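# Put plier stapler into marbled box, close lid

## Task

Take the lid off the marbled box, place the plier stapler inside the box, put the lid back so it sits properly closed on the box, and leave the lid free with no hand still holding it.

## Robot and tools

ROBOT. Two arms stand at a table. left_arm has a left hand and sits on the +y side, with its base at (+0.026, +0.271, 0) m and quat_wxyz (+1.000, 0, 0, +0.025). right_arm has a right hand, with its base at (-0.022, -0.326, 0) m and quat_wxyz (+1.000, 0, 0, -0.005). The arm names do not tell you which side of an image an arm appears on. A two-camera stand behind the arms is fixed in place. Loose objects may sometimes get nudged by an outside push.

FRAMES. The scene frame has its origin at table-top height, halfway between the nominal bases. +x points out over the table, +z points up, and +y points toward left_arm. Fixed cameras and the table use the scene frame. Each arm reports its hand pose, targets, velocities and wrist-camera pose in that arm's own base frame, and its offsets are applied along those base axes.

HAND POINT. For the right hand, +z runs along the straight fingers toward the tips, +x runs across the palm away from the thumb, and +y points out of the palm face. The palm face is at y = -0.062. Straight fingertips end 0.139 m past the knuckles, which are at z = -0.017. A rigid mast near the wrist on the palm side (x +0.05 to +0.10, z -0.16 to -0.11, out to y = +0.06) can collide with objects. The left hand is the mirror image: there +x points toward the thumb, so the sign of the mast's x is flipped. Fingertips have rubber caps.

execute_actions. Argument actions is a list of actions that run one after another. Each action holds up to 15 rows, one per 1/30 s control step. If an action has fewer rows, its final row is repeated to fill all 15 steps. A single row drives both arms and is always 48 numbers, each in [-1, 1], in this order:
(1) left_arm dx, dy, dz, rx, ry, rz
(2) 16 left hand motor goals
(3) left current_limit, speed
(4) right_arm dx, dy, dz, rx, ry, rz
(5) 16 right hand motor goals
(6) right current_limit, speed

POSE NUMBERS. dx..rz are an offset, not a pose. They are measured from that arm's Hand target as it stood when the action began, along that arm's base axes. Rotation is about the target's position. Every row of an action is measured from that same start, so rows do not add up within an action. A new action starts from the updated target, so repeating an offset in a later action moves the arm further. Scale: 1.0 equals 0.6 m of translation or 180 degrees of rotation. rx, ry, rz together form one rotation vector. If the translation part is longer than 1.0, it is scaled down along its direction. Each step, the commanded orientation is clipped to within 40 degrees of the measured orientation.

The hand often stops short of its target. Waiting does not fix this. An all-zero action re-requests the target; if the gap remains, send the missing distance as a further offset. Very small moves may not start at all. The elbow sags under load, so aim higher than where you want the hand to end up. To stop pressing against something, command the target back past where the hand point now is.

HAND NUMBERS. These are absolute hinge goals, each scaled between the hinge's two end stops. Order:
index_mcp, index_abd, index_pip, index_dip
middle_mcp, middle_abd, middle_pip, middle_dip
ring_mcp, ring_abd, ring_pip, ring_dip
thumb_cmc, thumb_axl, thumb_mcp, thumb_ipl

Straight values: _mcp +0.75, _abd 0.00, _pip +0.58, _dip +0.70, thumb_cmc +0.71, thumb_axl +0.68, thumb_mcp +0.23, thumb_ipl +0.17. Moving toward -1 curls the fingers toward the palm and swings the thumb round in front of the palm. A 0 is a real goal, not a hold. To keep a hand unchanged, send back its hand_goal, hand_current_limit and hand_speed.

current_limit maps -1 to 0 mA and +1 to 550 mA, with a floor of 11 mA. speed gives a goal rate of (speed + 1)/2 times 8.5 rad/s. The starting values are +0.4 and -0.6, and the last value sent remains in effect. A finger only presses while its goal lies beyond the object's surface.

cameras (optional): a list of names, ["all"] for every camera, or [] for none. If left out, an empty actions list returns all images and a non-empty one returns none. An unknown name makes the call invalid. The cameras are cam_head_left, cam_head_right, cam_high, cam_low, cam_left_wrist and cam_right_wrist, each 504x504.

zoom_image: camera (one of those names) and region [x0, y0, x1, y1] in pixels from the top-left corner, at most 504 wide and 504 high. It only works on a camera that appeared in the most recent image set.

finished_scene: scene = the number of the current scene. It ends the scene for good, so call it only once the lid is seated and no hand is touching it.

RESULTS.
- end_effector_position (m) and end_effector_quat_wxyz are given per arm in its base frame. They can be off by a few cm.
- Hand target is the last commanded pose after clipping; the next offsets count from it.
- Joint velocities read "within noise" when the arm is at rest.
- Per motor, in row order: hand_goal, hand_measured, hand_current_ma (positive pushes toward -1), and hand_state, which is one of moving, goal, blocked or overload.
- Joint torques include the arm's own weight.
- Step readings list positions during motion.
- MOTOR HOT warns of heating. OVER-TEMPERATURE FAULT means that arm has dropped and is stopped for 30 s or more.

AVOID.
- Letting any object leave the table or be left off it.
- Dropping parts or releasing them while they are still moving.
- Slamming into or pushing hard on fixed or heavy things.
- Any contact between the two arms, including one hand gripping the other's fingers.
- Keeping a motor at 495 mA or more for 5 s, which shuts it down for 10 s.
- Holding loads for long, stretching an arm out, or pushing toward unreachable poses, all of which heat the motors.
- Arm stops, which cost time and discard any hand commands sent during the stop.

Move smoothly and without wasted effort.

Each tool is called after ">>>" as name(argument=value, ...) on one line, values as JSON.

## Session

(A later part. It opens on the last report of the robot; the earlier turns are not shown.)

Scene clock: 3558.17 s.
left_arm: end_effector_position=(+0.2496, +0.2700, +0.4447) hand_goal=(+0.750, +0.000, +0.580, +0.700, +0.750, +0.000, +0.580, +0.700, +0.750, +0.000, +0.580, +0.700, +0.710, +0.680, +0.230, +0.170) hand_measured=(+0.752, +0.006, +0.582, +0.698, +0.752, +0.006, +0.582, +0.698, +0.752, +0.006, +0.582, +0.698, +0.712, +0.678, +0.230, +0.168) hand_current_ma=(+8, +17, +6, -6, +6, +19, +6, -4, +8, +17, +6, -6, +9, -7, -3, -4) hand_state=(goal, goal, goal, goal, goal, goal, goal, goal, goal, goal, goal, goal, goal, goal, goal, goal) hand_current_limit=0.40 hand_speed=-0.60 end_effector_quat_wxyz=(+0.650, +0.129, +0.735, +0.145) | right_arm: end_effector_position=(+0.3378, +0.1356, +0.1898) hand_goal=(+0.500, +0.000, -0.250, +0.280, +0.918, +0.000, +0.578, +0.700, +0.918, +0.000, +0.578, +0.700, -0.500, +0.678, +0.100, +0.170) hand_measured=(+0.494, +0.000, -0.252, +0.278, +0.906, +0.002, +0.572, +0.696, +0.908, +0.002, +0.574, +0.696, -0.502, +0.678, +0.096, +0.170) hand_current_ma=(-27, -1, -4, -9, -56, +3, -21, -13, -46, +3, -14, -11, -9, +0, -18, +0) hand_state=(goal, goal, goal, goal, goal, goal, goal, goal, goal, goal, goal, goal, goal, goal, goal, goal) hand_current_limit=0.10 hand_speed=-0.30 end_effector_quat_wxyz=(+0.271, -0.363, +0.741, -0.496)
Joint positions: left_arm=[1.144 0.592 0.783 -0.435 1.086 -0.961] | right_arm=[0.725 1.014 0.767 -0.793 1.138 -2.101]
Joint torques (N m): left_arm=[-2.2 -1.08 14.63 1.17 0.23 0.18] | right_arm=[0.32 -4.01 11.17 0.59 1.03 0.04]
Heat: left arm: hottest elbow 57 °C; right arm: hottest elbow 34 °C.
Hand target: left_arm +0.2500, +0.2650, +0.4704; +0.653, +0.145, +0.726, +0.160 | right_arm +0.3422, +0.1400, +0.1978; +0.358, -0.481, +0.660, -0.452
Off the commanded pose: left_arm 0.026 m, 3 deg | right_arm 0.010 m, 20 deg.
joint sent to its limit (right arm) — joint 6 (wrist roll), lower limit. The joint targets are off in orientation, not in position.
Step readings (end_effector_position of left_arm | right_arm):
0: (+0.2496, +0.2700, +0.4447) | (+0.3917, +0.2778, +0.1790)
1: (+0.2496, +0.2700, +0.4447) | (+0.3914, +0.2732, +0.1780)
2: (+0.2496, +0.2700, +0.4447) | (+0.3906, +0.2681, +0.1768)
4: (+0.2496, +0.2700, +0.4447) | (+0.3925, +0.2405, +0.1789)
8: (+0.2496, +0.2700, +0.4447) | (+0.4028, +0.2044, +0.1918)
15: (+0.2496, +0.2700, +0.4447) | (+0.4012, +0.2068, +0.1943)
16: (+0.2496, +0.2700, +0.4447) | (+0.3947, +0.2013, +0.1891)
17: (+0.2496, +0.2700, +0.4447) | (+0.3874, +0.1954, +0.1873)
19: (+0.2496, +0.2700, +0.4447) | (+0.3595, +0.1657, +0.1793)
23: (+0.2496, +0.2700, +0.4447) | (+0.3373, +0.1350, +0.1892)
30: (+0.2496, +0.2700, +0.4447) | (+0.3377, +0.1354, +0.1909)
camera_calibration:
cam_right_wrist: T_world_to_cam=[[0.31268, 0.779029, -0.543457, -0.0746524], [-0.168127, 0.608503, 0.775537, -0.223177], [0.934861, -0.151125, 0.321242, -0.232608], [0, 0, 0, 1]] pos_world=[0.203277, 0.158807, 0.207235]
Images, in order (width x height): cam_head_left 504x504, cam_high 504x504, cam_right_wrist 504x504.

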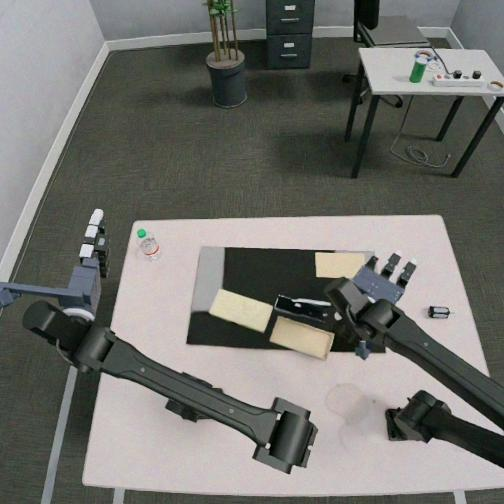

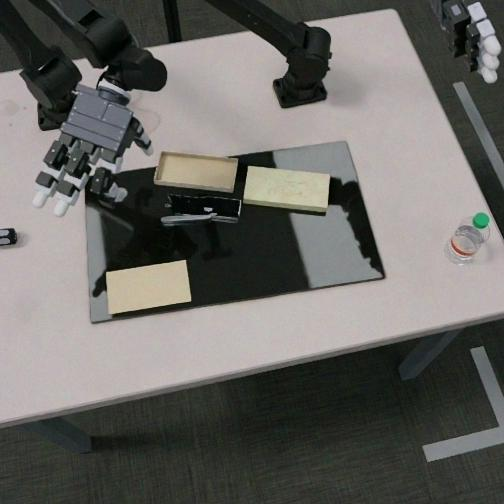

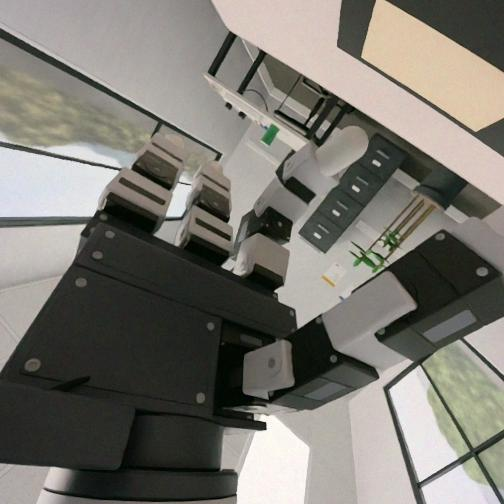

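>>> execute_actions(actions=[[[0,0,0,0,0,0,0.75,0,0.58,0.7,0.75,0,0.58,0.7,0.75,0,0.58,0.7,0.71,0.68,0.23,0.17,0.4,-0.6,-0.03,0.12,-0.02,0,0,0,0.6,0,0.42,0.55,0.6,0,0.42,0.55,0.6,0,0.42,0.55,0.6,0.678,0.23,0.17,0,-0.3]],[[0,0,0,0,0,0,0.75,0,0.58,0.7,0.75,0,0.58,0.7,0.75,0,0.58,0.7,0.71,0.68,0.23,0.17,0.4,-0.6,-0.04,0.12,-0.02,0,0,0,0.6,0,0.42,0.55,0.6,0,0.42,0.55,0.6,0,0.42,0.55,0.6,0.678,0.23,0.17,0,-0.3]],[[0,0,0,0,0,0,0.75,0,0.58,0.7,0.75,0,0.58,0.7,0.75,0,0.58,0.7,0.71,0.68,0.23,0.17,0.4,-0.6,-0.05,0.12,-0.04,0,0,0,0.6,0,0.42,0.55,0.6,0,0.42,0.55,0.6,0,0.42,0.55,0.6,0.678,0.23,0.17,0,-0.3]],[[0,0,0,0,0,0,0.75,0,0.58,0.7,0.75,0,0.58,0.7,0.75,0,0.58,0.7,0.71,0.68,0.23,0.17,0.4,-0.6,0,0,-0.06,0,0,0,0.6,0,0.42,0.55,0.6,0,0.42,0.55,0.6,0,0.42,0.55,0.6,0.678,0.23,0.17,0,-0.3]]], cameras=["cam_high","cam_right_wrist"])

>>> zoom_image(camera="cam_high", region=[145, 125, 265, 245])

Scene clock: 3710.60 s.
left_arm: end_effector_position=(+0.2496, +0.2700, +0.4447) hand_goal=(+0.750, +0.000, +0.580, +0.700, +0.750, +0.000, +0.580, +0.700, +0.750, +0.000, +0.580, +0.700, +0.710, +0.680, +0.230, +0.170) hand_measured=(+0.752, +0.006, +0.582, +0.698, +0.752, +0.006, +0.582, +0.698, +0.752, +0.006, +0.582, +0.698, +0.712, +0.678, +0.230, +0.168) hand_current_ma=(+8, +17, +6, -6, +6, +19, +6, -4, +8, +17, +6, -6, +9, -7, -3, -4) hand_state=(goal, goal, goal, goal, goal, goal, goal, goal, goal, goal, goal, goal, goal, goal, goal, goal) hand_current_limit=0.40 hand_speed=-0.60 end_effector_quat_wxyz=(+0.650, +0.129, +0.735, +0.145) | right_arm: end_effector_position=(+0.2673, +0.3515, +0.1113) hand_goal=(+0.600, +0.000, +0.420, +0.550, +0.600, +0.000, +0.420, +0.550, +0.600, +0.000, +0.420, +0.550, +0.600, +0.678, +0.230, +0.170) hand_measured=(+0.592, +0.000, +0.416, +0.548, +0.592, +0.000, +0.420, +0.552, +0.592, +0.000, +0.420, +0.552, +0.588, +0.678, +0.228, +0.170) hand_current_ma=(-31, -3, -14, -10, -35, -3, -2, +10, -29, -3, -1, +10, -46, +0, -13, +0) hand_state=(goal, goal, goal, goal, goal, goal, goal, goal, goal, goal, goal, goal, goal, goal, goal, goal) hand_current_limit=0.00 hand_speed=-0.30 end_effector_quat_wxyz=(+0.351, -0.489, +0.654, -0.458)
Joint positions: left_arm=[1.144 0.592 0.783 -0.435 1.086 -0.961] | right_arm=[1.228 1.452 0.924 -0.855 1.222 -1.759]
Joint torques (N m): left_arm=[-2.55 -1.26 14.67 1.22 0.24 0.19] | right_arm=[-0.5 -8.47 8.27 0.85 1.26 0.18]
Heat: left arm: hottest elbow 57 °C; right arm: hottest elbow 36 °C.
Hand target: left_arm +0.2500, +0.2650, +0.4704; +0.653, +0.145, +0.726, +0.160 | right_arm +0.2702, +0.3561, +0.1137; +0.358, -0.481, +0.660, -0.452
Off the commanded pose: left_arm 0.026 m, 3 deg | right_arm 0.006 m, 2 deg.
Step readings (end_effector_position of left_arm | right_arm):
0: (+0.2496, +0.2700, +0.4447) | (+0.3378, +0.1356, +0.1898)
1: (+0.2496, +0.2700, +0.4447) | (+0.3367, +0.1403, +0.1894)
2: (+0.2496, +0.2700, +0.4447) | (+0.3347, +0.1472, +0.1898)
4: (+0.2496, +0.2700, +0.4447) | (+0.3231, +0.1791, +0.1842)
8: (+0.2496, +0.2700, +0.4447) | (+0.3090, +0.2112, +0.1698)
15: (+0.2496, +0.2700, +0.4447) | (+0.3140, +0.2041, +0.1684)
16: (+0.2496, +0.2700, +0.4447) | (+0.3133, +0.2080, +0.1681)
17: (+0.2496, +0.2700, +0.4447) | (+0.3113, +0.2148, +0.1685)
19: (+0.2496, +0.2700, +0.4447) | (+0.2985, +0.2444, +0.1642)
23: (+0.2496, +0.2700, +0.4447) | (+0.2834, +0.2752, +0.1530)
30: (+0.2496, +0.2700, +0.4447) | (+0.2893, +0.2698, +0.1517)
31: (+0.2496, +0.2700, +0.4447) | (+0.2885, +0.2731, +0.1520)
32: (+0.2496, +0.2700, +0.4447) | (+0.2867, +0.2773, +0.1521)
34: (+0.2496, +0.2700, +0.4447) | (+0.2735, +0.3081, +0.1474)
38: (+0.2496, +0.2700, +0.4447) | (+0.2559, +0.3476, +0.1319)
45: (+0.2496, +0.2700, +0.4447) | (+0.2620, +0.3403, +0.1284)
46: (+0.2496, +0.2700, +0.4447) | (+0.2632, +0.3414, +0.1276)
47: (+0.2496, +0.2700, +0.4447) | (+0.2648, +0.3446, +0.1270)
49: (+0.2496, +0.2700, +0.4447) | (+0.2668, +0.3500, +0.1225)
53: (+0.2496, +0.2700, +0.4447) | (+0.2673, +0.3517, +0.1129)
60: (+0.2496, +0.2700, +0.4447) | (+0.2672, +0.3513, +0.1113)
camera_calibration:
cam_right_wrist: T_world_to_cam=[[0.0348878, 0.818731, -0.573117, -0.199748], [-0.381969, 0.540852, 0.749386, -0.22179], [0.923516, 0.192768, 0.331599, -0.227826], [0, 0, 0, 1]] pos_world=[0.132652, 0.327413, 0.127274]
Images, in order (width x height): cam_high 504x504, cam_right_wrist 504x504.

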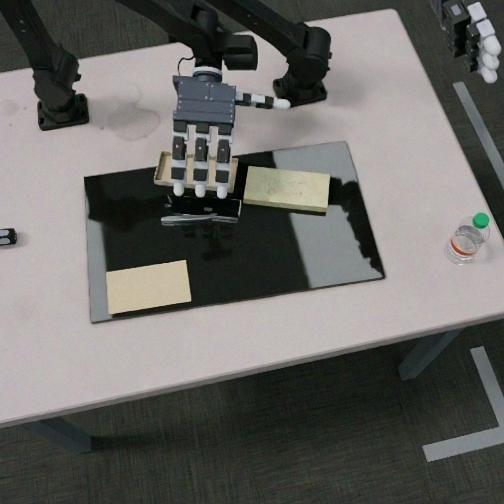

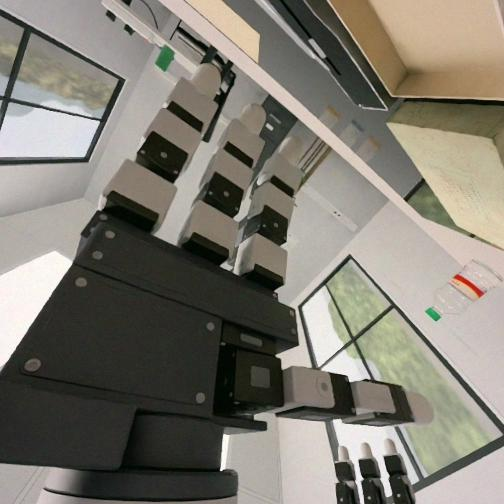

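Scaled by 4.200.

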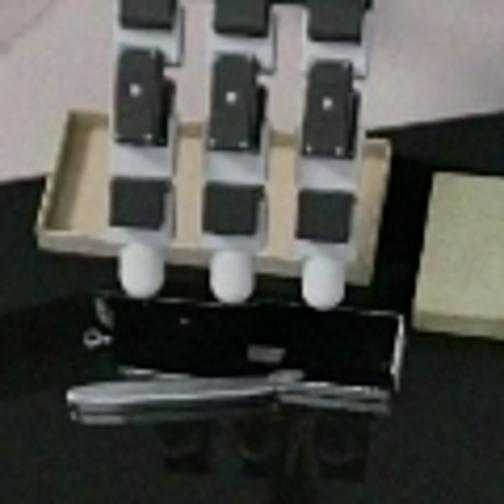

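>>> execute_actions(actions=[[[0,0,0,0,0,0,0.75,0,0.58,0.7,0.75,0,0.58,0.7,0.75,0,0.58,0.7,0.71,0.68,0.23,0.17,0.4,-0.6,0,0,-0.07,0,0,0,0.6,0,0.42,0.55,0.6,0,0.42,0.55,0.6,0,0.42,0.55,0.6,0.678,0.23,0.17,0,-0.3]],[[0,0,0,0,0,0,0.75,0,0.58,0.7,0.75,0,0.58,0.7,0.75,0,0.58,0.7,0.71,0.68,0.23,0.17,0.4,-0.6,0,0,-0.025,0,0,0,0.6,0,0.42,0.55,0.6,0,0.42,0.55,0.6,0,0.42,0.55,0.6,0.678,0.23,0.17,0,-0.3]]], cameras=["cam_high","cam_right_wrist"])

>>> zoom_image(camera="cam_high", region=[145, 125, 265, 245])

Scene clock: 3726.33 s.
left_arm: end_effector_position=(+0.2496, +0.2700, +0.4447) hand_goal=(+0.750, +0.000, +0.580, +0.700, +0.750, +0.000, +0.580, +0.700, +0.750, +0.000, +0.580, +0.700, +0.710, +0.680, +0.230, +0.170) hand_measured=(+0.752, +0.006, +0.582, +0.698, +0.752, +0.006, +0.582, +0.698, +0.752, +0.006, +0.582, +0.698, +0.712, +0.678, +0.230, +0.168) hand_current_ma=(+8, +17, +6, -6, +6, +19, +6, -4, +8, +17, +6, -6, +9, -7, -3, -4) hand_state=(goal, goal, goal, goal, goal, goal, goal, goal, goal, goal, goal, goal, goal, goal, goal, goal) hand_current_limit=0.40 hand_speed=-0.60 end_effector_quat_wxyz=(+0.650, +0.129, +0.735, +0.145) | right_arm: end_effector_position=(+0.2681, +0.3541, +0.0581) hand_goal=(+0.600, +0.000, +0.420, +0.550, +0.600, +0.000, +0.420, +0.550, +0.600, +0.000, +0.420, +0.550, +0.600, +0.678, +0.230, +0.170) hand_measured=(+0.592, +0.000, +0.416, +0.548, +0.592, +0.000, +0.420, +0.552, +0.592, +0.000, +0.420, +0.552, +0.590, +0.678, +0.228, +0.170) hand_current_ma=(-31, -3, -14, -10, -36, -3, -2, +10, -30, -3, -1, +10, -43, +0, -13, +0) hand_state=(goal, goal, goal, goal, goal, goal, goal, goal, goal, goal, goal, goal, goal, goal, goal, goal) hand_current_limit=0.00 hand_speed=-0.30 end_effector_quat_wxyz=(+0.356, -0.483, +0.659, -0.453)
Joint positions: left_arm=[1.144 0.592 0.783 -0.435 1.086 -0.961] | right_arm=[1.228 1.543 0.854 -0.686 1.221 -1.746]
Joint torques (N m): left_arm=[-2.84 -0.85 14.68 1.35 0.22 0.21] | right_arm=[-0.67 -8.41 7.16 0.8 1.31 0.09]
Heat: left arm: hottest elbow 57 °C; right arm: hottest elbow 35 °C.
Hand target: left_arm +0.2500, +0.2650, +0.4704; +0.653, +0.145, +0.726, +0.160 | right_arm +0.2702, +0.3561, +0.0567; +0.358, -0.481, +0.660, -0.452
Off the commanded pose: left_arm 0.026 m, 3 deg | right_arm 0.003 m, 0 deg.
Step readings (end_effector_position of left_arm | right_arm):
0: (+0.2496, +0.2700, +0.4447) | (+0.2673, +0.3515, +0.1113)
1: (+0.2496, +0.2700, +0.4447) | (+0.2676, +0.3515, +0.1079)
2: (+0.2496, +0.2700, +0.4447) | (+0.2692, +0.3544, +0.1056)
4: (+0.2496, +0.2700, +0.4447) | (+0.2692, +0.3548, +0.0919)
8: (+0.2496, +0.2700, +0.4447) | (+0.2662, +0.3488, +0.0666)
15: (+0.2496, +0.2700, +0.4447) | (+0.2663, +0.3493, +0.0637)
16: (+0.2496, +0.2700, +0.4447) | (+0.2666, +0.3498, +0.0630)
17: (+0.2496, +0.2700, +0.4447) | (+0.2672, +0.3514, +0.0628)
19: (+0.2496, +0.2700, +0.4447) | (+0.2680, +0.3537, +0.0612)
23: (+0.2496, +0.2700, +0.4447) | (+0.2681, +0.3540, +0.0584)
30: (+0.2496, +0.2700, +0.4447) | (+0.2681, +0.3540, +0.0581)
camera_calibration:
cam_right_wrist: T_world_to_cam=[[0.0413565, 0.829836, -0.556473, -0.239055], [-0.383845, 0.527405, 0.757962, -0.178209], [0.922471, 0.182253, 0.34034, -0.207999], [0, 0, 0, 1]] pos_world=[0.133355, 0.330273, 0.0728382]
Images, in order (width x height): cam_high 504x504, cam_right_wrist 504x504.

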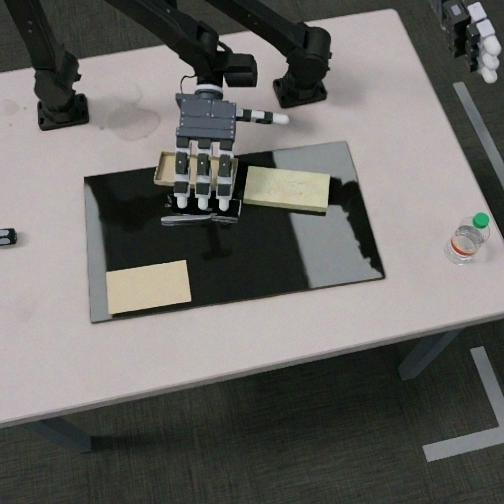

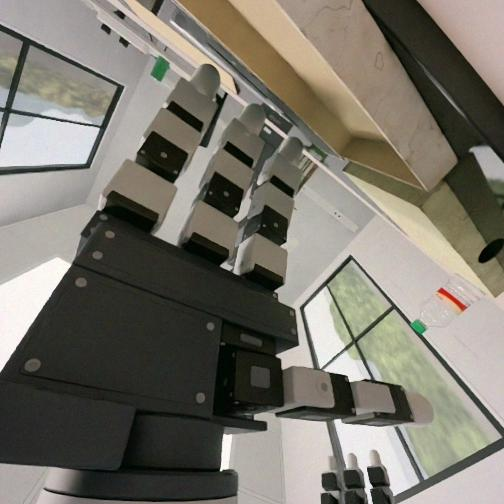

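Scaled by 4.200.

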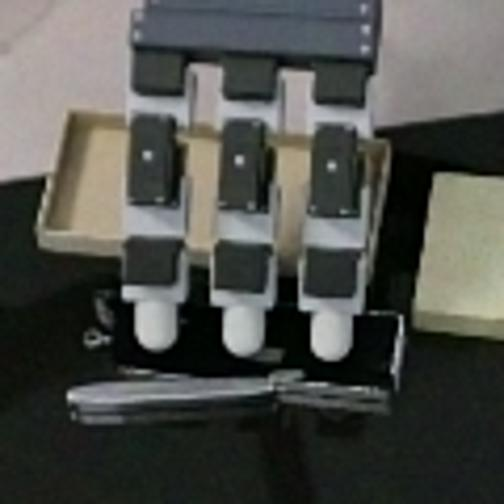

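>>> execute_actions(actions=[[[0,0,0,0,0,0,0.75,0,0.58,0.7,0.75,0,0.58,0.7,0.75,0,0.58,0.7,0.71,0.68,0.23,0.17,0.4,-0.6,0,0,-0.012,0,0,0,0.6,0,0.42,0.55,0.6,0,0.42,0.55,0.6,0,0.42,0.55,0.6,0.678,0.23,0.17,0,-0.3]]], cameras=[])

Scene clock: 3735.20 s.
left_arm: end_effector_position=(+0.2496, +0.2700, +0.4447) hand_goal=(+0.750, +0.000, +0.580, +0.700, +0.750, +0.000, +0.580, +0.700, +0.750, +0.000, +0.580, +0.700, +0.710, +0.680, +0.230, +0.170) hand_measured=(+0.752, +0.006, +0.582, +0.698, +0.752, +0.006, +0.582, +0.698, +0.752, +0.006, +0.582, +0.698, +0.712, +0.678, +0.230, +0.168) hand_current_ma=(+8, +17, +6, -6, +6, +19, +6, -4, +8, +17, +6, -6, +9, -7, -3, -4) hand_state=(goal, goal, goal, goal, goal, goal, goal, goal, goal, goal, goal, goal, goal, goal, goal, goal) hand_current_limit=0.40 hand_speed=-0.60 end_effector_quat_wxyz=(+0.650, +0.129, +0.735, +0.145) | right_arm: end_effector_position=(+0.2680, +0.3538, +0.0506) hand_goal=(+0.600, +0.000, +0.420, +0.550, +0.600, +0.000, +0.420, +0.550, +0.600, +0.000, +0.420, +0.550, +0.600, +0.678, +0.230, +0.170) hand_measured=(+0.592, +0.000, +0.416, +0.548, +0.592, +0.000, +0.420, +0.552, +0.592, +0.000, +0.420, +0.552, +0.590, +0.678, +0.228, +0.170) hand_current_ma=(-31, -2, -14, -10, -36, -3, -2, +10, -30, -3, -1, +10, -43, +0, -13, +0) hand_state=(goal, goal, goal, goal, goal, goal, goal, goal, goal, goal, goal, goal, goal, goal, goal, goal) hand_current_limit=0.00 hand_speed=-0.30 end_effector_quat_wxyz=(+0.356, -0.484, +0.659, -0.453)
Joint positions: left_arm=[1.144 0.592 0.783 -0.435 1.086 -0.961] | right_arm=[1.228 1.557 0.846 -0.664 1.221 -1.746]
Joint torques (N m): left_arm=[-3.02 -0.79 14.68 1.39 0.17 0.23] | right_arm=[-0.5 -8.41 6.98 0.85 1.3 0.09]
Heat: left arm: hottest elbow 57 °C; right arm: hottest elbow 33 °C.
Hand target: left_arm +0.2500, +0.2650, +0.4704; +0.653, +0.145, +0.726, +0.160 | right_arm +0.2702, +0.3561, +0.0495; +0.358, -0.481, +0.660, -0.452
Off the commanded pose: left_arm 0.026 m, 3 deg | right_arm 0.003 m, 0 deg.
Step readings (end_effector_position of left_arm | right_arm):
0: (+0.2496, +0.2700, +0.4447) | (+0.2681, +0.3541, +0.0581)
1: (+0.2496, +0.2700, +0.4447) | (+0.2681, +0.3541, +0.0574)
2: (+0.2496, +0.2700, +0.4447) | (+0.2684, +0.3548, +0.0570)
4: (+0.2496, +0.2700, +0.4447) | (+0.2685, +0.3551, +0.0548)
8: (+0.2496, +0.2700, +0.4447) | (+0.2680, +0.3538, +0.0509)
15: (+0.2496, +0.2700, +0.4447) | (+0.2680, +0.3538, +0.0506)
No camera images: "cameras" was empty.

>>> execute_actions(actions=[[[0,0,0,0,0,0,0.75,0,0.58,0.7,0.75,0,0.58,0.7,0.75,0,0.58,0.7,0.71,0.68,0.23,0.17,0.4,-0.6,0,0,0,0,0,0,0.5,0,0.42,0.55,0.5,0,0.42,0.55,0.5,0,0.42,0.55,0.6,0.678,0.23,0.17,-0.4,-0.7]]], cameras=["cam_low","cam_high"])

>>> zoom_image(camera="cam_low", region=[230, 210, 340, 290])

Scene clock: 3743.10 s.
left_arm: end_effector_position=(+0.2496, +0.2700, +0.4447) hand_goal=(+0.750, +0.000, +0.580, +0.700, +0.750, +0.000, +0.580, +0.700, +0.750, +0.000, +0.580, +0.700, +0.710, +0.680, +0.230, +0.170) hand_measured=(+0.752, +0.006, +0.582, +0.698, +0.752, +0.006, +0.582, +0.698, +0.752, +0.006, +0.582, +0.698, +0.712, +0.678, +0.230, +0.168) hand_current_ma=(+8, +17, +6, -6, +6, +19, +6, -4, +8, +17, +6, -6, +9, -7, -3, -4) hand_state=(goal, goal, goal, goal, goal, goal, goal, goal, goal, goal, goal, goal, goal, goal, goal, goal) hand_current_limit=0.40 hand_speed=-0.60 end_effector_quat_wxyz=(+0.650, +0.129, +0.735, +0.145) | right_arm: end_effector_position=(+0.2717, +0.3525, +0.0536) hand_goal=(+0.500, +0.000, +0.420, +0.550, +0.500, +0.000, +0.420, +0.550, +0.500, +0.000, +0.420, +0.550, +0.600, +0.678, +0.230, +0.170) hand_measured=(+0.526, +0.000, +0.428, +0.554, +0.526, +0.000, +0.428, +0.554, +0.526, +0.000, +0.428, +0.554, +0.590, +0.678, +0.228, +0.170) hand_current_ma=(+118, +1, +33, +13, +122, -1, +31, +13, +119, +0, +29, +16, -43, +0, -13, +0) hand_state=(blocked, goal, goal, goal, blocked, goal, goal, goal, blocked, goal, goal, goal, goal, goal, goal, goal) hand_current_limit=-0.40 hand_speed=-0.70 end_effector_quat_wxyz=(+0.361, -0.477, +0.656, -0.460)
Joint positions: left_arm=[1.144 0.592 0.783 -0.435 1.086 -0.961] | right_arm=[1.226 1.557 0.846 -0.66 1.242 -1.746]
Joint torques (N m): left_arm=[-3.02 -0.85 14.57 1.31 0.24 0.21] | right_arm=[-0.38 -8.64 7.1 0.62 0.38 0.08]
Heat: left arm: hottest elbow 57 °C; right arm: hottest elbow 33 °C.
Hand target: left_arm +0.2500, +0.2650, +0.4704; +0.653, +0.145, +0.726, +0.160 | right_arm +0.2703, +0.3559, +0.0495; +0.358, -0.481, +0.660, -0.452
Off the commanded pose: left_arm 0.026 m, 3 deg | right_arm 0.006 m, 1 deg.
Step readings (end_effector_position of left_arm | right_arm):
0: (+0.2496, +0.2700, +0.4447) | (+0.2680, +0.3538, +0.0506)
1: (+0.2496, +0.2700, +0.4447) | (+0.2681, +0.3538, +0.0507)
2: (+0.2496, +0.2700, +0.4447) | (+0.2686, +0.3535, +0.0512)
4: (+0.2496, +0.2700, +0.4447) | (+0.2704, +0.3530, +0.0530)
8: (+0.2496, +0.2700, +0.4447) | (+0.2717, +0.3525, +0.0536)
15: (+0.2496, +0.2700, +0.4447) | (+0.2717, +0.3525, +0.0536)
Images, in order (width x height): cam_high 504x504, cam_low 504x504.

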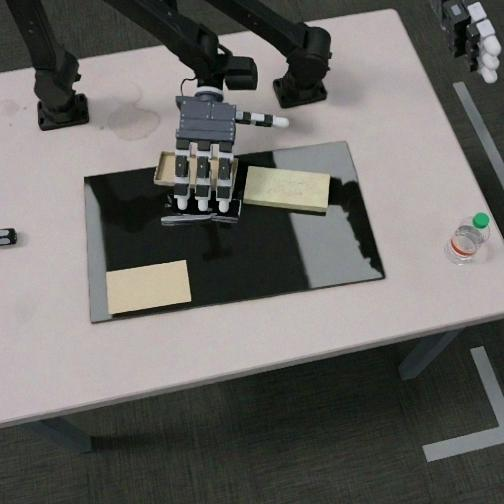

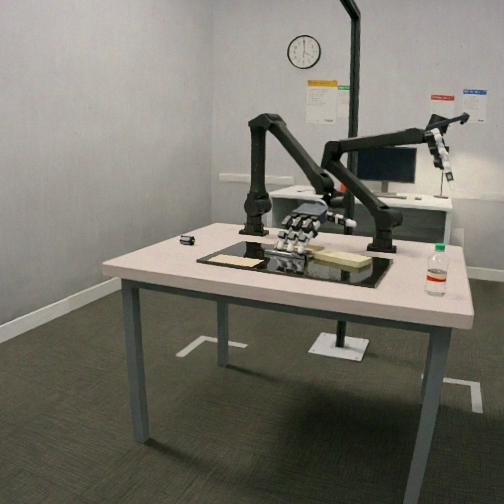

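Scaled by 4.582.

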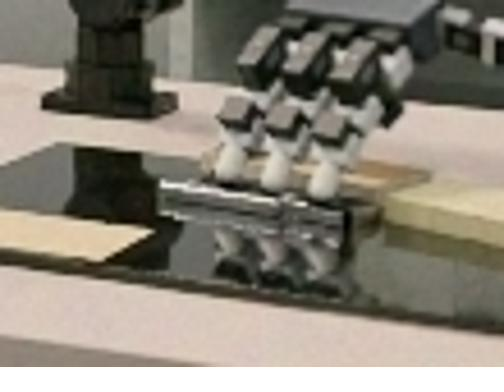

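>>> execute_actions(actions=[[[0,0,0,0,0,0,0.75,0,0.58,0.7,0.75,0,0.58,0.7,0.75,0,0.58,0.7,0.71,0.68,0.23,0.17,0.4,-0.6,0.0333,0,0,0,0,0,0.5,0,0.42,0.55,0.5,0,0.42,0.55,0.5,0,0.42,0.55,0.6,0.678,0.23,0.17,-0.4,-0.7]],[[0,0,0,0,0,0,0.75,0,0.58,0.7,0.75,0,0.58,0.7,0.75,0,0.58,0.7,0.71,0.68,0.23,0.17,0.4,-0.6,0.0333,0,0,0,0,0,0.5,0,0.42,0.55,0.5,0,0.42,0.55,0.5,0,0.42,0.55,0.6,0.678,0.23,0.17,-0.4,-0.7]],[[0,0,0,0,0,0,0.75,0,0.58,0.7,0.75,0,0.58,0.7,0.75,0,0.58,0.7,0.71,0.68,0.23,0.17,0.4,-0.6,0.0333,-0.005,0,0,0,0,0.5,0,0.42,0.55,0.5,0,0.42,0.55,0.5,0,0.42,0.55,0.6,0.678,0.23,0.17,-0.4,-0.7]]], cameras=["cam_low","cam_high"])

>>> zoom_image(camera="cam_high", region=[145, 125, 265, 245])

Scene clock: 3759.27 s.
left_arm: end_effector_position=(+0.2496, +0.2700, +0.4447) hand_goal=(+0.750, +0.000, +0.580, +0.700, +0.750, +0.000, +0.580, +0.700, +0.750, +0.000, +0.580, +0.700, +0.710, +0.680, +0.230, +0.170) hand_measured=(+0.752, +0.006, +0.582, +0.698, +0.752, +0.006, +0.582, +0.698, +0.752, +0.006, +0.582, +0.698, +0.712, +0.678, +0.230, +0.168) hand_current_ma=(+8, +17, +6, -6, +6, +19, +6, -4, +8, +17, +6, -6, +9, -7, -3, -4) hand_state=(goal, goal, goal, goal, goal, goal, goal, goal, goal, goal, goal, goal, goal, goal, goal, goal) hand_current_limit=0.40 hand_speed=-0.60 end_effector_quat_wxyz=(+0.650, +0.129, +0.735, +0.145) | right_arm: end_effector_position=(+0.3295, +0.3545, +0.0611) hand_goal=(+0.500, +0.000, +0.420, +0.550, +0.500, +0.000, +0.420, +0.550, +0.500, +0.000, +0.420, +0.550, +0.600, +0.678, +0.230, +0.170) hand_measured=(+0.494, -0.004, +0.420, +0.552, +0.500, -0.020, +0.420, +0.546, +0.500, +0.002, +0.424, +0.552, +0.590, +0.678, +0.228, +0.170) hand_current_ma=(-22, -10, +3, +7, -2, -76, -2, -11, +1, +8, +13, +7, -42, +0, -13, +0) hand_state=(goal, goal, goal, goal, goal, blocked, goal, goal, goal, goal, goal, goal, goal, goal, goal, goal) hand_current_limit=-0.40 hand_speed=-0.70 end_effector_quat_wxyz=(+0.365, -0.475, +0.660, -0.453)
Joint positions: left_arm=[1.144 0.592 0.783 -0.435 1.086 -0.961] | right_arm=[1.092 1.557 0.841 -0.307 1.184 -2.099]
Joint torques (N m): left_arm=[-2.84 -0.91 14.58 1.37 0.21 0.18] | right_arm=[-1.08 -7.82 6.8 1.35 0.47 0.06]
Heat: left arm: hottest elbow 57 °C; right arm: hottest elbow 32 °C.
Hand target: left_arm +0.2500, +0.2650, +0.4704; +0.653, +0.145, +0.726, +0.160 | right_arm +0.3302, +0.3530, +0.0495; +0.358, -0.481, +0.660, -0.452
Off the commanded pose: left_arm 0.026 m, 3 deg | right_arm 0.012 m, 1 deg.
joint sent to its limit (right arm) — joint 6 (wrist roll), lower limit. The joint targets still meet the commanded pose.
Step readings (end_effector_position of left_arm | right_arm):
0: (+0.2496, +0.2700, +0.4447) | (+0.2717, +0.3525, +0.0536)
1: (+0.2496, +0.2700, +0.4447) | (+0.2735, +0.3533, +0.0540)
2: (+0.2496, +0.2700, +0.4447) | (+0.2762, +0.3537, +0.0543)
4: (+0.2496, +0.2700, +0.4447) | (+0.2826, +0.3545, +0.0553)
8: (+0.2496, +0.2700, +0.4447) | (+0.2894, +0.3550, +0.0561)
15: (+0.2496, +0.2700, +0.4447) | (+0.2895, +0.3550, +0.0561)
16: (+0.2496, +0.2700, +0.4447) | (+0.2908, +0.3559, +0.0563)
17: (+0.2496, +0.2700, +0.4447) | (+0.2930, +0.3566, +0.0566)
19: (+0.2496, +0.2700, +0.4447) | (+0.3004, +0.3568, +0.0574)
23: (+0.2496, +0.2700, +0.4447) | (+0.3091, +0.3557, +0.0585)
30: (+0.2496, +0.2700, +0.4447) | (+0.3093, +0.3557, +0.0585)
31: (+0.2496, +0.2700, +0.4447) | (+0.3106, +0.3566, +0.0587)
32: (+0.2496, +0.2700, +0.4447) | (+0.3127, +0.3570, +0.0588)
34: (+0.2496, +0.2700, +0.4447) | (+0.3201, +0.3569, +0.0600)
38: (+0.2496, +0.2700, +0.4447) | (+0.3292, +0.3550, +0.0613)
45: (+0.2496, +0.2700, +0.4447) | (+0.3295, +0.3546, +0.0612)
Images, in order (width x height): cam_high 504x504, cam_low 504x504.

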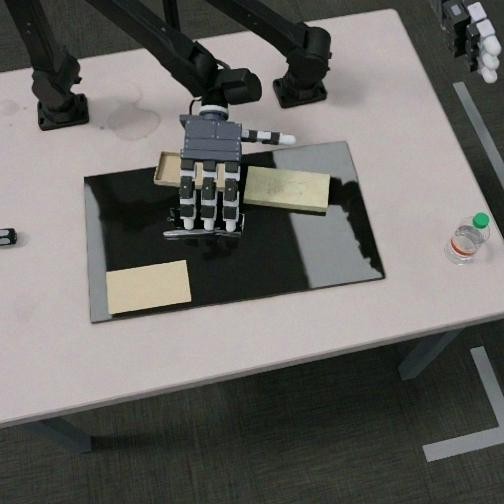

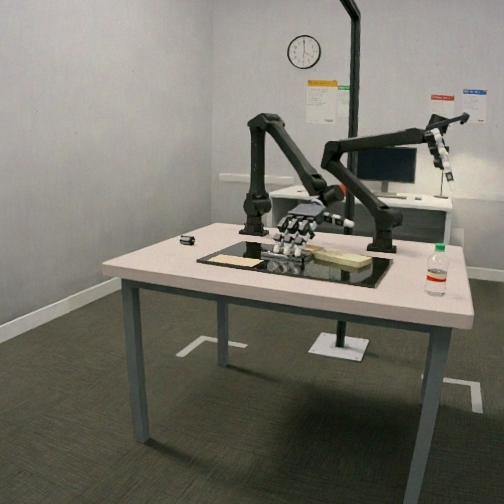

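Scaled by 4.200.

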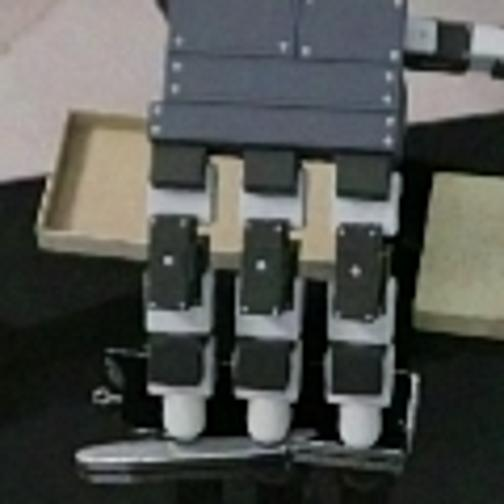

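>>> execute_actions(actions=[[[0,0,0,0,0,0,0.75,0,0.58,0.7,0.75,0,0.58,0.7,0.75,0,0.58,0.7,0.71,0.68,0.23,0.17,0.4,-0.6,0,0,0.07,0,0,0,0.6,0,0.42,0.55,0.6,0,0.42,0.55,0.6,0,0.42,0.55,0.6,0.678,0.23,0.17,0,-0.3]],[[0,0,0,0,0,0,0.75,0,0.58,0.7,0.75,0,0.58,0.7,0.75,0,0.58,0.7,0.71,0.68,0.23,0.17,0.4,-0.6,-0.085,0.04,0.01,0,0,0,0.6,0,0.42,0.55,0.6,0,0.42,0.55,0.6,0,0.42,0.55,0.6,0.678,0.23,0.17,0,-0.3]],[[0,0,0,0,0,0,0.75,0,0.58,0.7,0.75,0,0.58,0.7,0.75,0,0.58,0.7,0.71,0.68,0.23,0.17,0.4,-0.6,0,0,0,0,0,0,0.36,0,0.42,0.55,0.36,0,0.42,0.55,0.36,0,0.42,0.55,0.6,0.678,0.23,0.17,0,-0.3]]], cameras=["cam_low","cam_high"])

>>> zoom_image(camera="cam_high", region=[145, 125, 265, 245])

Scene clock: 3813.33 s.
left_arm: end_effector_position=(+0.2496, +0.2700, +0.4447) hand_goal=(+0.750, +0.000, +0.580, +0.700, +0.750, +0.000, +0.580, +0.700, +0.750, +0.000, +0.580, +0.700, +0.710, +0.680, +0.230, +0.170) hand_measured=(+0.752, +0.006, +0.582, +0.698, +0.752, +0.006, +0.582, +0.698, +0.752, +0.006, +0.582, +0.698, +0.712, +0.678, +0.230, +0.168) hand_current_ma=(+8, +17, +6, -6, +6, +19, +6, -4, +8, +17, +6, -6, +9, -7, -3, -4) hand_state=(goal, goal, goal, goal, goal, goal, goal, goal, goal, goal, goal, goal, goal, goal, goal, goal) hand_current_limit=0.40 hand_speed=-0.60 end_effector_quat_wxyz=(+0.650, +0.129, +0.735, +0.145) | right_arm: end_effector_position=(+0.2717, +0.3630, +0.0857) hand_goal=(+0.360, +0.000, +0.420, +0.550, +0.360, +0.000, +0.420, +0.550, +0.360, +0.000, +0.420, +0.550, +0.600, +0.678, +0.230, +0.170) hand_measured=(+0.356, -0.002, +0.420, +0.552, +0.354, -0.002, +0.420, +0.548, +0.356, +0.002, +0.420, +0.552, +0.592, +0.678, +0.228, +0.170) hand_current_ma=(-19, -4, +0, +7, -23, -5, -1, -11, -19, +5, +0, +7, -34, +0, -14, +0) hand_state=(goal, goal, goal, goal, goal, goal, goal, goal, goal, goal, goal, goal, goal, goal, goal, goal) hand_current_limit=0.00 hand_speed=-0.30 end_effector_quat_wxyz=(+0.349, -0.492, +0.653, -0.458)
Joint positions: left_arm=[1.144 0.592 0.783 -0.435 1.086 -0.961] | right_arm=[1.227 1.522 0.923 -0.778 1.22 -1.77]
Joint torques (N m): left_arm=[-3.25 -0.85 14.53 1.44 0.24 0.25] | right_arm=[-1.08 -8.12 11.18 -0.18 1.29 0.13]
Heat: left arm: hottest elbow 57 °C; right arm: hottest elbow 31 °C.
Hand target: left_arm +0.2500, +0.2650, +0.4704; +0.653, +0.145, +0.726, +0.160 | right_arm +0.2791, +0.3771, +0.0975; +0.358, -0.481, +0.660, -0.452
Off the commanded pose: left_arm 0.026 m, 3 deg | right_arm 0.020 m, 2 deg.
Step readings (end_effector_position of left_arm | right_arm):
0: (+0.2496, +0.2700, +0.4447) | (+0.3295, +0.3545, +0.0611)
1: (+0.2496, +0.2700, +0.4447) | (+0.3283, +0.3531, +0.0622)
2: (+0.2496, +0.2700, +0.4447) | (+0.3256, +0.3504, +0.0621)
4: (+0.2496, +0.2700, +0.4447) | (+0.3227, +0.3451, +0.0672)
8: (+0.2496, +0.2700, +0.4447) | (+0.3220, +0.3434, +0.0766)
15: (+0.2496, +0.2700, +0.4447) | (+0.3217, +0.3428, +0.0771)
16: (+0.2496, +0.2700, +0.4447) | (+0.3184, +0.3418, +0.0776)
17: (+0.2496, +0.2700, +0.4447) | (+0.3133, +0.3383, +0.0794)
19: (+0.2496, +0.2700, +0.4447) | (+0.2921, +0.3435, +0.0788)
23: (+0.2496, +0.2700, +0.4447) | (+0.2652, +0.3602, +0.0822)
30: (+0.2496, +0.2700, +0.4447) | (+0.2707, +0.3641, +0.0884)
31: (+0.2496, +0.2700, +0.4447) | (+0.2709, +0.3638, +0.0879)
32: (+0.2496, +0.2700, +0.4447) | (+0.2716, +0.3629, +0.0878)
34: (+0.2496, +0.2700, +0.4447) | (+0.2718, +0.3625, +0.0870)
38: (+0.2496, +0.2700, +0.4447) | (+0.2716, +0.3626, +0.0856)
45: (+0.2496, +0.2700, +0.4447) | (+0.2717, +0.3630, +0.0857)
Images, in order (width x height): cam_high 504x504, cam_low 504x504.

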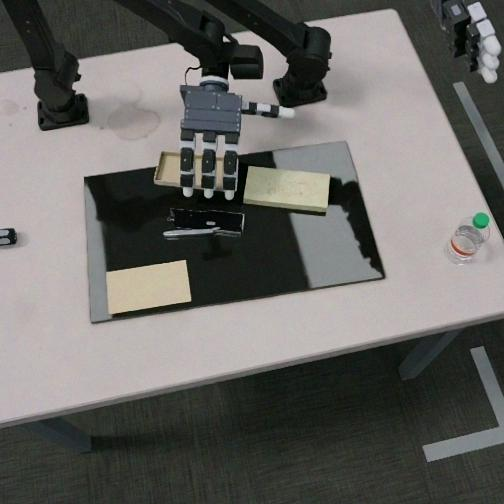

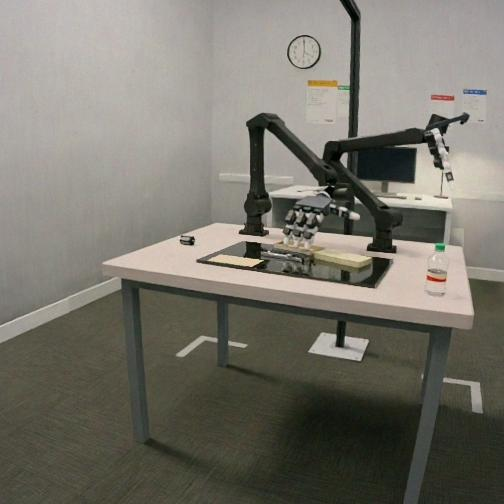

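Scaled by 4.200.

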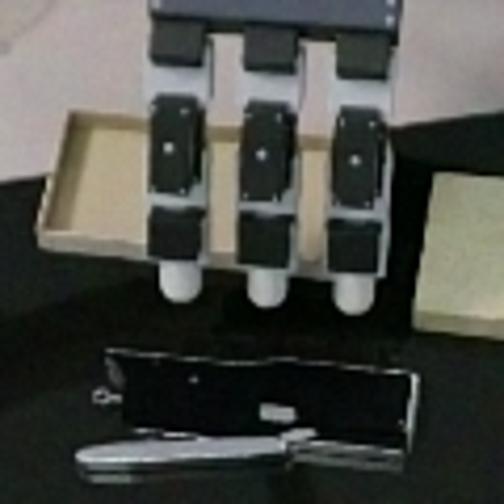

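>>> execute_actions(actions=[[[0,0,0,0,0,0,0.75,0,0.58,0.7,0.75,0,0.58,0.7,0.75,0,0.58,0.7,0.71,0.68,0.23,0.17,0.4,-0.6,-0.005,-0.015,-0.056,0,0,0,0.36,0,0.42,0.55,0.36,0,0.42,0.55,0.36,0,0.42,0.55,0.6,0.678,0.23,0.17,0,-0.3]]], cameras=["cam_low","cam_high"])

>>> zoom_image(camera="cam_high", region=[145, 125, 265, 245])

>>> zoom_image(camera="cam_low", region=[230, 210, 340, 290])

Scene clock: 3827.13 s.
left_arm: end_effector_position=(+0.2496, +0.2700, +0.4447) hand_goal=(+0.750, +0.000, +0.580, +0.700, +0.750, +0.000, +0.580, +0.700, +0.750, +0.000, +0.580, +0.700, +0.710, +0.680, +0.230, +0.170) hand_measured=(+0.752, +0.006, +0.582, +0.698, +0.752, +0.006, +0.582, +0.698, +0.752, +0.006, +0.582, +0.698, +0.712, +0.678, +0.230, +0.168) hand_current_ma=(+8, +17, +6, -6, +6, +19, +6, -4, +8, +17, +6, -6, +9, -7, -3, -4) hand_state=(goal, goal, goal, goal, goal, goal, goal, goal, goal, goal, goal, goal, goal, goal, goal, goal) hand_current_limit=0.40 hand_speed=-0.60 end_effector_quat_wxyz=(+0.650, +0.129, +0.735, +0.145) | right_arm: end_effector_position=(+0.2730, +0.3644, +0.0624) hand_goal=(+0.360, +0.000, +0.420, +0.550, +0.360, +0.000, +0.420, +0.550, +0.360, +0.000, +0.420, +0.550, +0.600, +0.678, +0.230, +0.170) hand_measured=(+0.354, -0.002, +0.418, +0.548, +0.354, -0.002, +0.420, +0.548, +0.354, +0.002, +0.420, +0.552, +0.590, +0.678, +0.228, +0.170) hand_current_ma=(-23, -6, -9, -5, -26, -5, -1, -11, -22, +4, +0, +7, -37, +0, -14, +0) hand_state=(goal, goal, goal, goal, goal, goal, goal, goal, goal, goal, goal, goal, goal, goal, goal, goal) hand_current_limit=0.00 hand_speed=-0.30 end_effector_quat_wxyz=(+0.353, -0.487, +0.655, -0.457)
Joint positions: left_arm=[1.144 0.592 0.783 -0.435 1.086 -0.961] | right_arm=[1.227 1.564 0.895 -0.703 1.225 -1.762]
Joint torques (N m): left_arm=[-3.43 -0.85 14.63 1.42 0.21 0.21] | right_arm=[-0.38 -9 7.38 0.88 1.09 0.12]
Heat: left arm: hottest elbow 57 °C; right arm: hottest elbow 32 °C.
Hand target: left_arm +0.2500, +0.2650, +0.4704; +0.653, +0.145, +0.726, +0.160 | right_arm +0.2762, +0.3680, +0.0638; +0.358, -0.481, +0.660, -0.452
Off the commanded pose: left_arm 0.026 m, 3 deg | right_arm 0.005 m, 1 deg.
Step readings (end_effector_position of left_arm | right_arm):
0: (+0.2496, +0.2700, +0.4447) | (+0.2718, +0.3631, +0.0857)
1: (+0.2496, +0.2700, +0.4447) | (+0.2720, +0.3633, +0.0838)
2: (+0.2496, +0.2700, +0.4447) | (+0.2731, +0.3656, +0.0826)
4: (+0.2496, +0.2700, +0.4447) | (+0.2736, +0.3669, +0.0755)
8: (+0.2496, +0.2700, +0.4447) | (+0.2725, +0.3638, +0.0626)
15: (+0.2496, +0.2700, +0.4447) | (+0.2730, +0.3644, +0.0624)
Images, in order (width x height): cam_high 504x504, cam_low 504x504.

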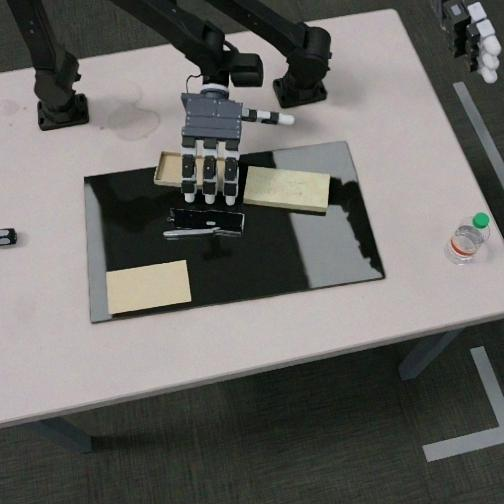

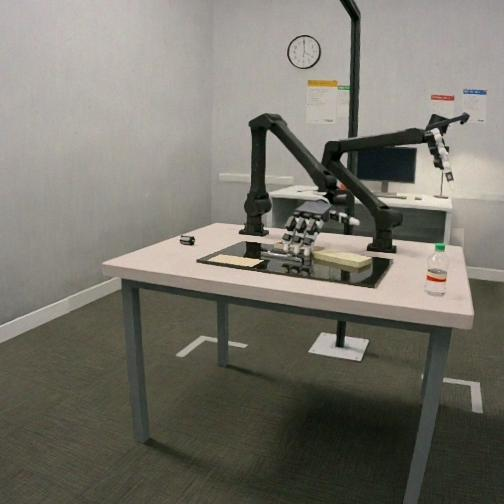

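Scaled by 4.200.

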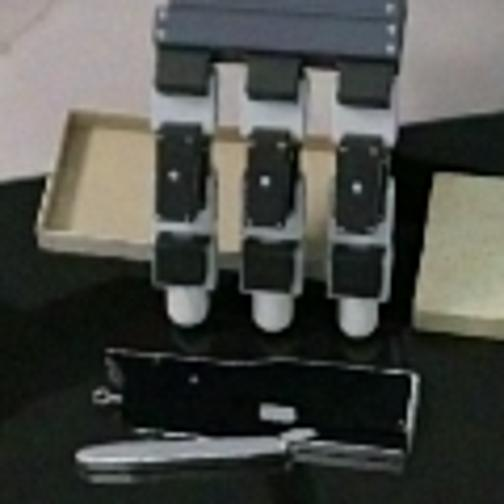

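Scaled by 4.582.

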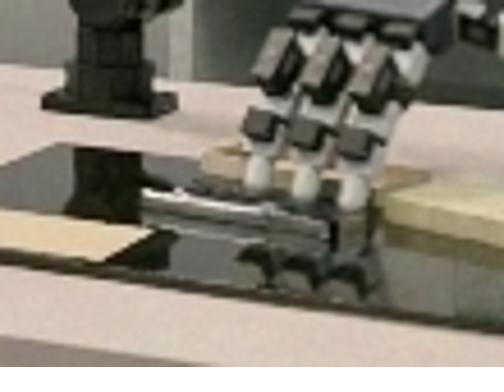

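>>> execute_actions(actions=[[[0,0,0,0,0,0,0.75,0,0.58,0.7,0.75,0,0.58,0.7,0.75,0,0.58,0.7,0.71,0.68,0.23,0.17,0.4,-0.6,0.033,-0.006,0,0,0,0,0.36,0,0.42,0.55,0.36,0,0.42,0.55,0.36,0,0.42,0.55,0.6,0.678,0.23,0.17,0,-0.3]],[[0,0,0,0,0,0,0.75,0,0.58,0.7,0.75,0,0.58,0.7,0.75,0,0.58,0.7,0.71,0.68,0.23,0.17,0.4,-0.6,0.033,-0.006,0,0,0,0,0.36,0,0.42,0.55,0.36,0,0.42,0.55,0.36,0,0.42,0.55,0.6,0.678,0.23,0.17,0,-0.3]],[[0,0,0,0,0,0,0.75,0,0.58,0.7,0.75,0,0.58,0.7,0.75,0,0.58,0.7,0.71,0.68,0.23,0.17,0.4,-0.6,0.033,-0.006,0.002,0,0,0,0.36,0,0.42,0.55,0.36,0,0.42,0.55,0.36,0,0.42,0.55,0.6,0.678,0.23,0.17,0,-0.3]]], cameras=["cam_low","cam_high"])

>>> zoom_image(camera="cam_high", region=[145, 145, 265, 265])

Scene clock: 3840.17 s.
left_arm: end_effector_position=(+0.2496, +0.2700, +0.4447) hand_goal=(+0.750, +0.000, +0.580, +0.700, +0.750, +0.000, +0.580, +0.700, +0.750, +0.000, +0.580, +0.700, +0.710, +0.680, +0.230, +0.170) hand_measured=(+0.752, +0.006, +0.582, +0.698, +0.752, +0.006, +0.582, +0.698, +0.752, +0.006, +0.582, +0.698, +0.712, +0.678, +0.230, +0.168) hand_current_ma=(+8, +17, +6, -6, +6, +19, +6, -4, +8, +17, +6, -6, +9, -7, -3, -4) hand_state=(goal, goal, goal, goal, goal, goal, goal, goal, goal, goal, goal, goal, goal, goal, goal, goal) hand_current_limit=0.40 hand_speed=-0.60 end_effector_quat_wxyz=(+0.650, +0.129, +0.735, +0.145) | right_arm: end_effector_position=(+0.3257, +0.3632, +0.0708) hand_goal=(+0.360, +0.000, +0.420, +0.550, +0.360, +0.000, +0.420, +0.550, +0.360, +0.000, +0.420, +0.550, +0.600, +0.678, +0.230, +0.170) hand_measured=(+0.344, -0.002, +0.414, +0.546, +0.274, -0.038, +0.364, +0.512, +0.336, -0.002, +0.408, +0.544, +0.590, +0.678, +0.228, +0.170) hand_current_ma=(-67, -8, -26, -12, -275, -140, -246, -164, -106, -8, -45, -20, -39, +0, -13, +0) hand_state=(goal, goal, goal, goal, blocked, blocked, blocked, blocked, blocked, goal, goal, goal, goal, goal, goal, goal) hand_current_limit=0.00 hand_speed=-0.30 end_effector_quat_wxyz=(+0.362, -0.486, +0.655, -0.451)
Joint positions: left_arm=[1.144 0.592 0.783 -0.435 1.086 -0.961] | right_arm=[1.106 1.55 0.874 -0.362 1.176 -2.103]
Joint torques (N m): left_arm=[-2.96 -0.97 14.49 1.16 0.23 0.19] | right_arm=[-2.61 -8.47 7.3 1.4 0.73 0.1]
Heat: left arm: hottest elbow 57 °C; right arm: hottest elbow 32 °C.
Hand target: left_arm +0.2500, +0.2650, +0.4704; +0.653, +0.145, +0.726, +0.160 | right_arm +0.3355, +0.3572, +0.0650; +0.358, -0.481, +0.660, -0.452
Off the commanded pose: left_arm 0.026 m, 3 deg | right_arm 0.013 m, 1 deg.
joint sent to its limit (right arm) — joint 6 (wrist roll), lower limit. The joint targets still meet the commanded pose.
Step readings (end_effector_position of left_arm | right_arm):
0: (+0.2496, +0.2700, +0.4447) | (+0.2730, +0.3644, +0.0624)
1: (+0.2496, +0.2700, +0.4447) | (+0.2750, +0.3647, +0.0624)
2: (+0.2496, +0.2700, +0.4447) | (+0.2774, +0.3660, +0.0622)
4: (+0.2496, +0.2700, +0.4447) | (+0.2853, +0.3678, +0.0632)
8: (+0.2496, +0.2700, +0.4447) | (+0.2944, +0.3660, +0.0644)
15: (+0.2496, +0.2700, +0.4447) | (+0.2942, +0.3653, +0.0632)
16: (+0.2496, +0.2700, +0.4447) | (+0.2956, +0.3658, +0.0634)
17: (+0.2496, +0.2700, +0.4447) | (+0.2975, +0.3661, +0.0635)
19: (+0.2496, +0.2700, +0.4447) | (+0.3026, +0.3666, +0.0654)
23: (+0.2496, +0.2700, +0.4447) | (+0.3107, +0.3651, +0.0661)
30: (+0.2496, +0.2700, +0.4447) | (+0.3112, +0.3647, +0.0661)
31: (+0.2496, +0.2700, +0.4447) | (+0.3125, +0.3653, +0.0663)
32: (+0.2496, +0.2700, +0.4447) | (+0.3141, +0.3658, +0.0666)
34: (+0.2496, +0.2700, +0.4447) | (+0.3195, +0.3653, +0.0685)
38: (+0.2496, +0.2700, +0.4447) | (+0.3256, +0.3633, +0.0708)
45: (+0.2496, +0.2700, +0.4447) | (+0.3256, +0.3632, +0.0708)
Images, in order (width x height): cam_high 504x504, cam_low 504x504.

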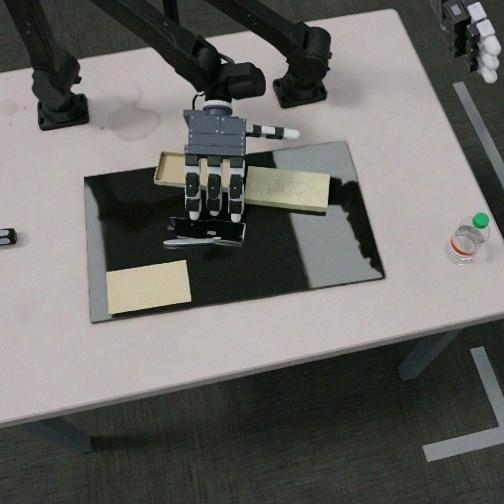

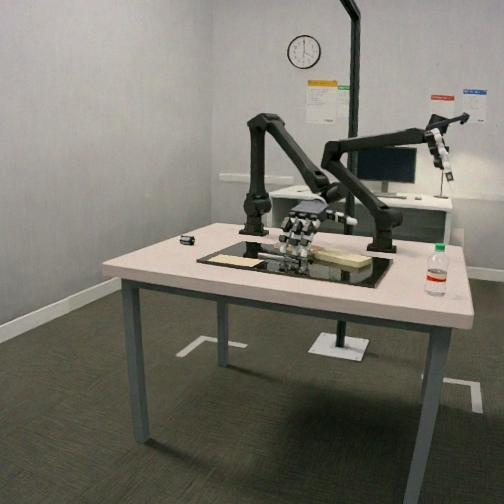

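Scaled by 4.200.

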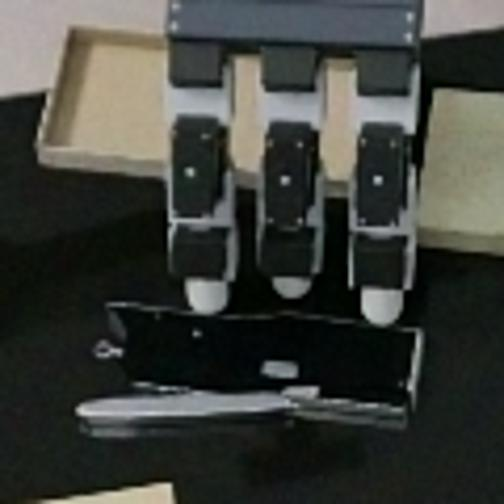

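>>> execute_actions(actions=[[[0,0,0,0,0,0,0.75,0,0.58,0.7,0.75,0,0.58,0.7,0.75,0,0.58,0.7,0.71,0.68,0.23,0.17,0.4,-0.6,-0.03,0.01,0,0,0,0,0.36,0,0.42,0.55,0.4,0,0.42,0.55,0.36,0,0.42,0.55,0.6,0.678,0.23,0.17,0,-0.3]],[[0,0,0,0,0,0,0.75,0,0.58,0.7,0.75,0,0.58,0.7,0.75,0,0.58,0.7,0.71,0.68,0.23,0.17,0.4,-0.6,0,0,-0.012,0,0,0,0.36,0,0.42,0.55,0.4,0,0.42,0.55,0.36,0,0.42,0.55,0.6,0.678,0.23,0.17,0,-0.3]],[[0,0,0,0,0,0,0.75,0,0.58,0.7,0.75,0,0.58,0.7,0.75,0,0.58,0.7,0.71,0.68,0.23,0.17,0.4,-0.6,0.035,-0.015,0,0,0,0,0.36,0,0.42,0.55,0.4,0,0.42,0.55,0.36,0,0.42,0.55,0.6,0.678,0.23,0.17,0,-0.3]],[[0,0,0,0,0,0,0.75,0,0.58,0.7,0.75,0,0.58,0.7,0.75,0,0.58,0.7,0.71,0.68,0.23,0.17,0.4,-0.6,0.035,-0.01,-0.005,0,0,0,0.36,0,0.42,0.55,0.4,0,0.42,0.55,0.36,0,0.42,0.55,0.6,0.678,0.23,0.17,0,-0.3]]], cameras=["cam_low","cam_high"])

>>> zoom_image(camera="cam_high", region=[145, 145, 265, 265])

Scene clock: 3863.47 s.
left_arm: end_effector_position=(+0.2496, +0.2700, +0.4447) hand_goal=(+0.750, +0.000, +0.580, +0.700, +0.750, +0.000, +0.580, +0.700, +0.750, +0.000, +0.580, +0.700, +0.710, +0.680, +0.230, +0.170) hand_measured=(+0.752, +0.006, +0.582, +0.698, +0.752, +0.006, +0.582, +0.698, +0.752, +0.006, +0.582, +0.698, +0.712, +0.678, +0.230, +0.168) hand_current_ma=(+8, +17, +6, -6, +6, +19, +6, -4, +8, +17, +6, -6, +9, -7, -3, -4) hand_state=(goal, goal, goal, goal, goal, goal, goal, goal, goal, goal, goal, goal, goal, goal, goal, goal) hand_current_limit=0.40 hand_speed=-0.60 end_effector_quat_wxyz=(+0.650, +0.129, +0.735, +0.145) | right_arm: end_effector_position=(+0.3459, +0.3531, +0.0719) hand_goal=(+0.360, +0.000, +0.420, +0.550, +0.400, +0.000, +0.420, +0.550, +0.360, +0.000, +0.420, +0.550, +0.600, +0.678, +0.230, +0.170) hand_measured=(+0.346, -0.004, +0.414, +0.548, +0.366, +0.000, +0.402, +0.542, +0.256, -0.016, +0.346, +0.498, +0.590, +0.678, +0.228, +0.170) hand_current_ma=(-63, -10, -23, -11, -157, +2, -71, -31, -275, -54, -275, -231, -39, +0, -13, +0) hand_state=(goal, goal, goal, goal, blocked, goal, goal, goal, blocked, goal, blocked, blocked, goal, goal, goal, goal) hand_current_limit=0.00 hand_speed=-0.30 end_effector_quat_wxyz=(+0.358, -0.465, +0.668, -0.457)
Joint positions: left_arm=[1.144 0.592 0.783 -0.435 1.086 -0.961] | right_arm=[1.058 1.558 0.881 -0.342 1.178 -2.103]
Joint torques (N m): left_arm=[-3.31 -0.91 14.71 1.26 0.22 0.22] | right_arm=[-3.43 -6.65 8.17 1.44 0.02 0.11]
Heat: left arm: hottest elbow 58 °C; right arm: hottest elbow 31 °C.
Hand target: left_arm +0.2500, +0.2650, +0.4704; +0.653, +0.145, +0.726, +0.160 | right_arm +0.3596, +0.3483, +0.0549; +0.358, -0.481, +0.660, -0.452
Off the commanded pose: left_arm 0.026 m, 3 deg | right_arm 0.023 m, 2 deg.
joint sent to its limit (right arm) — joint 6 (wrist roll), lower limit. The joint targets are off in orientation, not in position.
Step readings (end_effector_position of left_arm | right_arm):
0: (+0.2496, +0.2700, +0.4447) | (+0.3257, +0.3632, +0.0708)
1: (+0.2496, +0.2700, +0.4447) | (+0.3247, +0.3629, +0.0707)
2: (+0.2496, +0.2700, +0.4447) | (+0.3232, +0.3626, +0.0705)
4: (+0.2496, +0.2700, +0.4447) | (+0.3205, +0.3607, +0.0682)
8: (+0.2496, +0.2700, +0.4447) | (+0.3180, +0.3604, +0.0660)
15: (+0.2496, +0.2700, +0.4447) | (+0.3180, +0.3605, +0.0659)
16: (+0.2496, +0.2700, +0.4447) | (+0.3181, +0.3605, +0.0656)
17: (+0.2496, +0.2700, +0.4447) | (+0.3181, +0.3604, +0.0652)
19: (+0.2496, +0.2700, +0.4447) | (+0.3180, +0.3604, +0.0644)
23: (+0.2496, +0.2700, +0.4447) | (+0.3177, +0.3607, +0.0642)
30: (+0.2496, +0.2700, +0.4447) | (+0.3177, +0.3607, +0.0642)
31: (+0.2496, +0.2700, +0.4447) | (+0.3190, +0.3608, +0.0640)
32: (+0.2496, +0.2700, +0.4447) | (+0.3206, +0.3609, +0.0640)
34: (+0.2496, +0.2700, +0.4447) | (+0.3247, +0.3601, +0.0652)
38: (+0.2496, +0.2700, +0.4447) | (+0.3281, +0.3590, +0.0659)
45: (+0.2496, +0.2700, +0.4447) | (+0.3281, +0.3591, +0.0659)
46: (+0.2496, +0.2700, +0.4447) | (+0.3291, +0.3582, +0.0658)
47: (+0.2496, +0.2700, +0.4447) | (+0.3303, +0.3576, +0.0659)
49: (+0.2496, +0.2700, +0.4447) | (+0.3359, +0.3561, +0.0680)
53: (+0.2496, +0.2700, +0.4447) | (+0.3444, +0.3535, +0.0713)
60: (+0.2496, +0.2700, +0.4447) | (+0.3459, +0.3531, +0.0719)
Images, in order (width x height): cam_high 504x504, cam_low 504x504.

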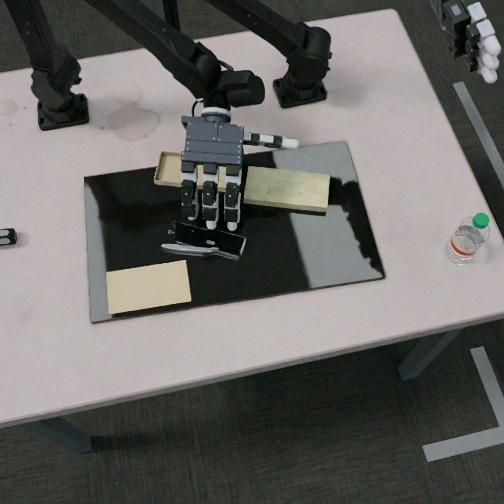

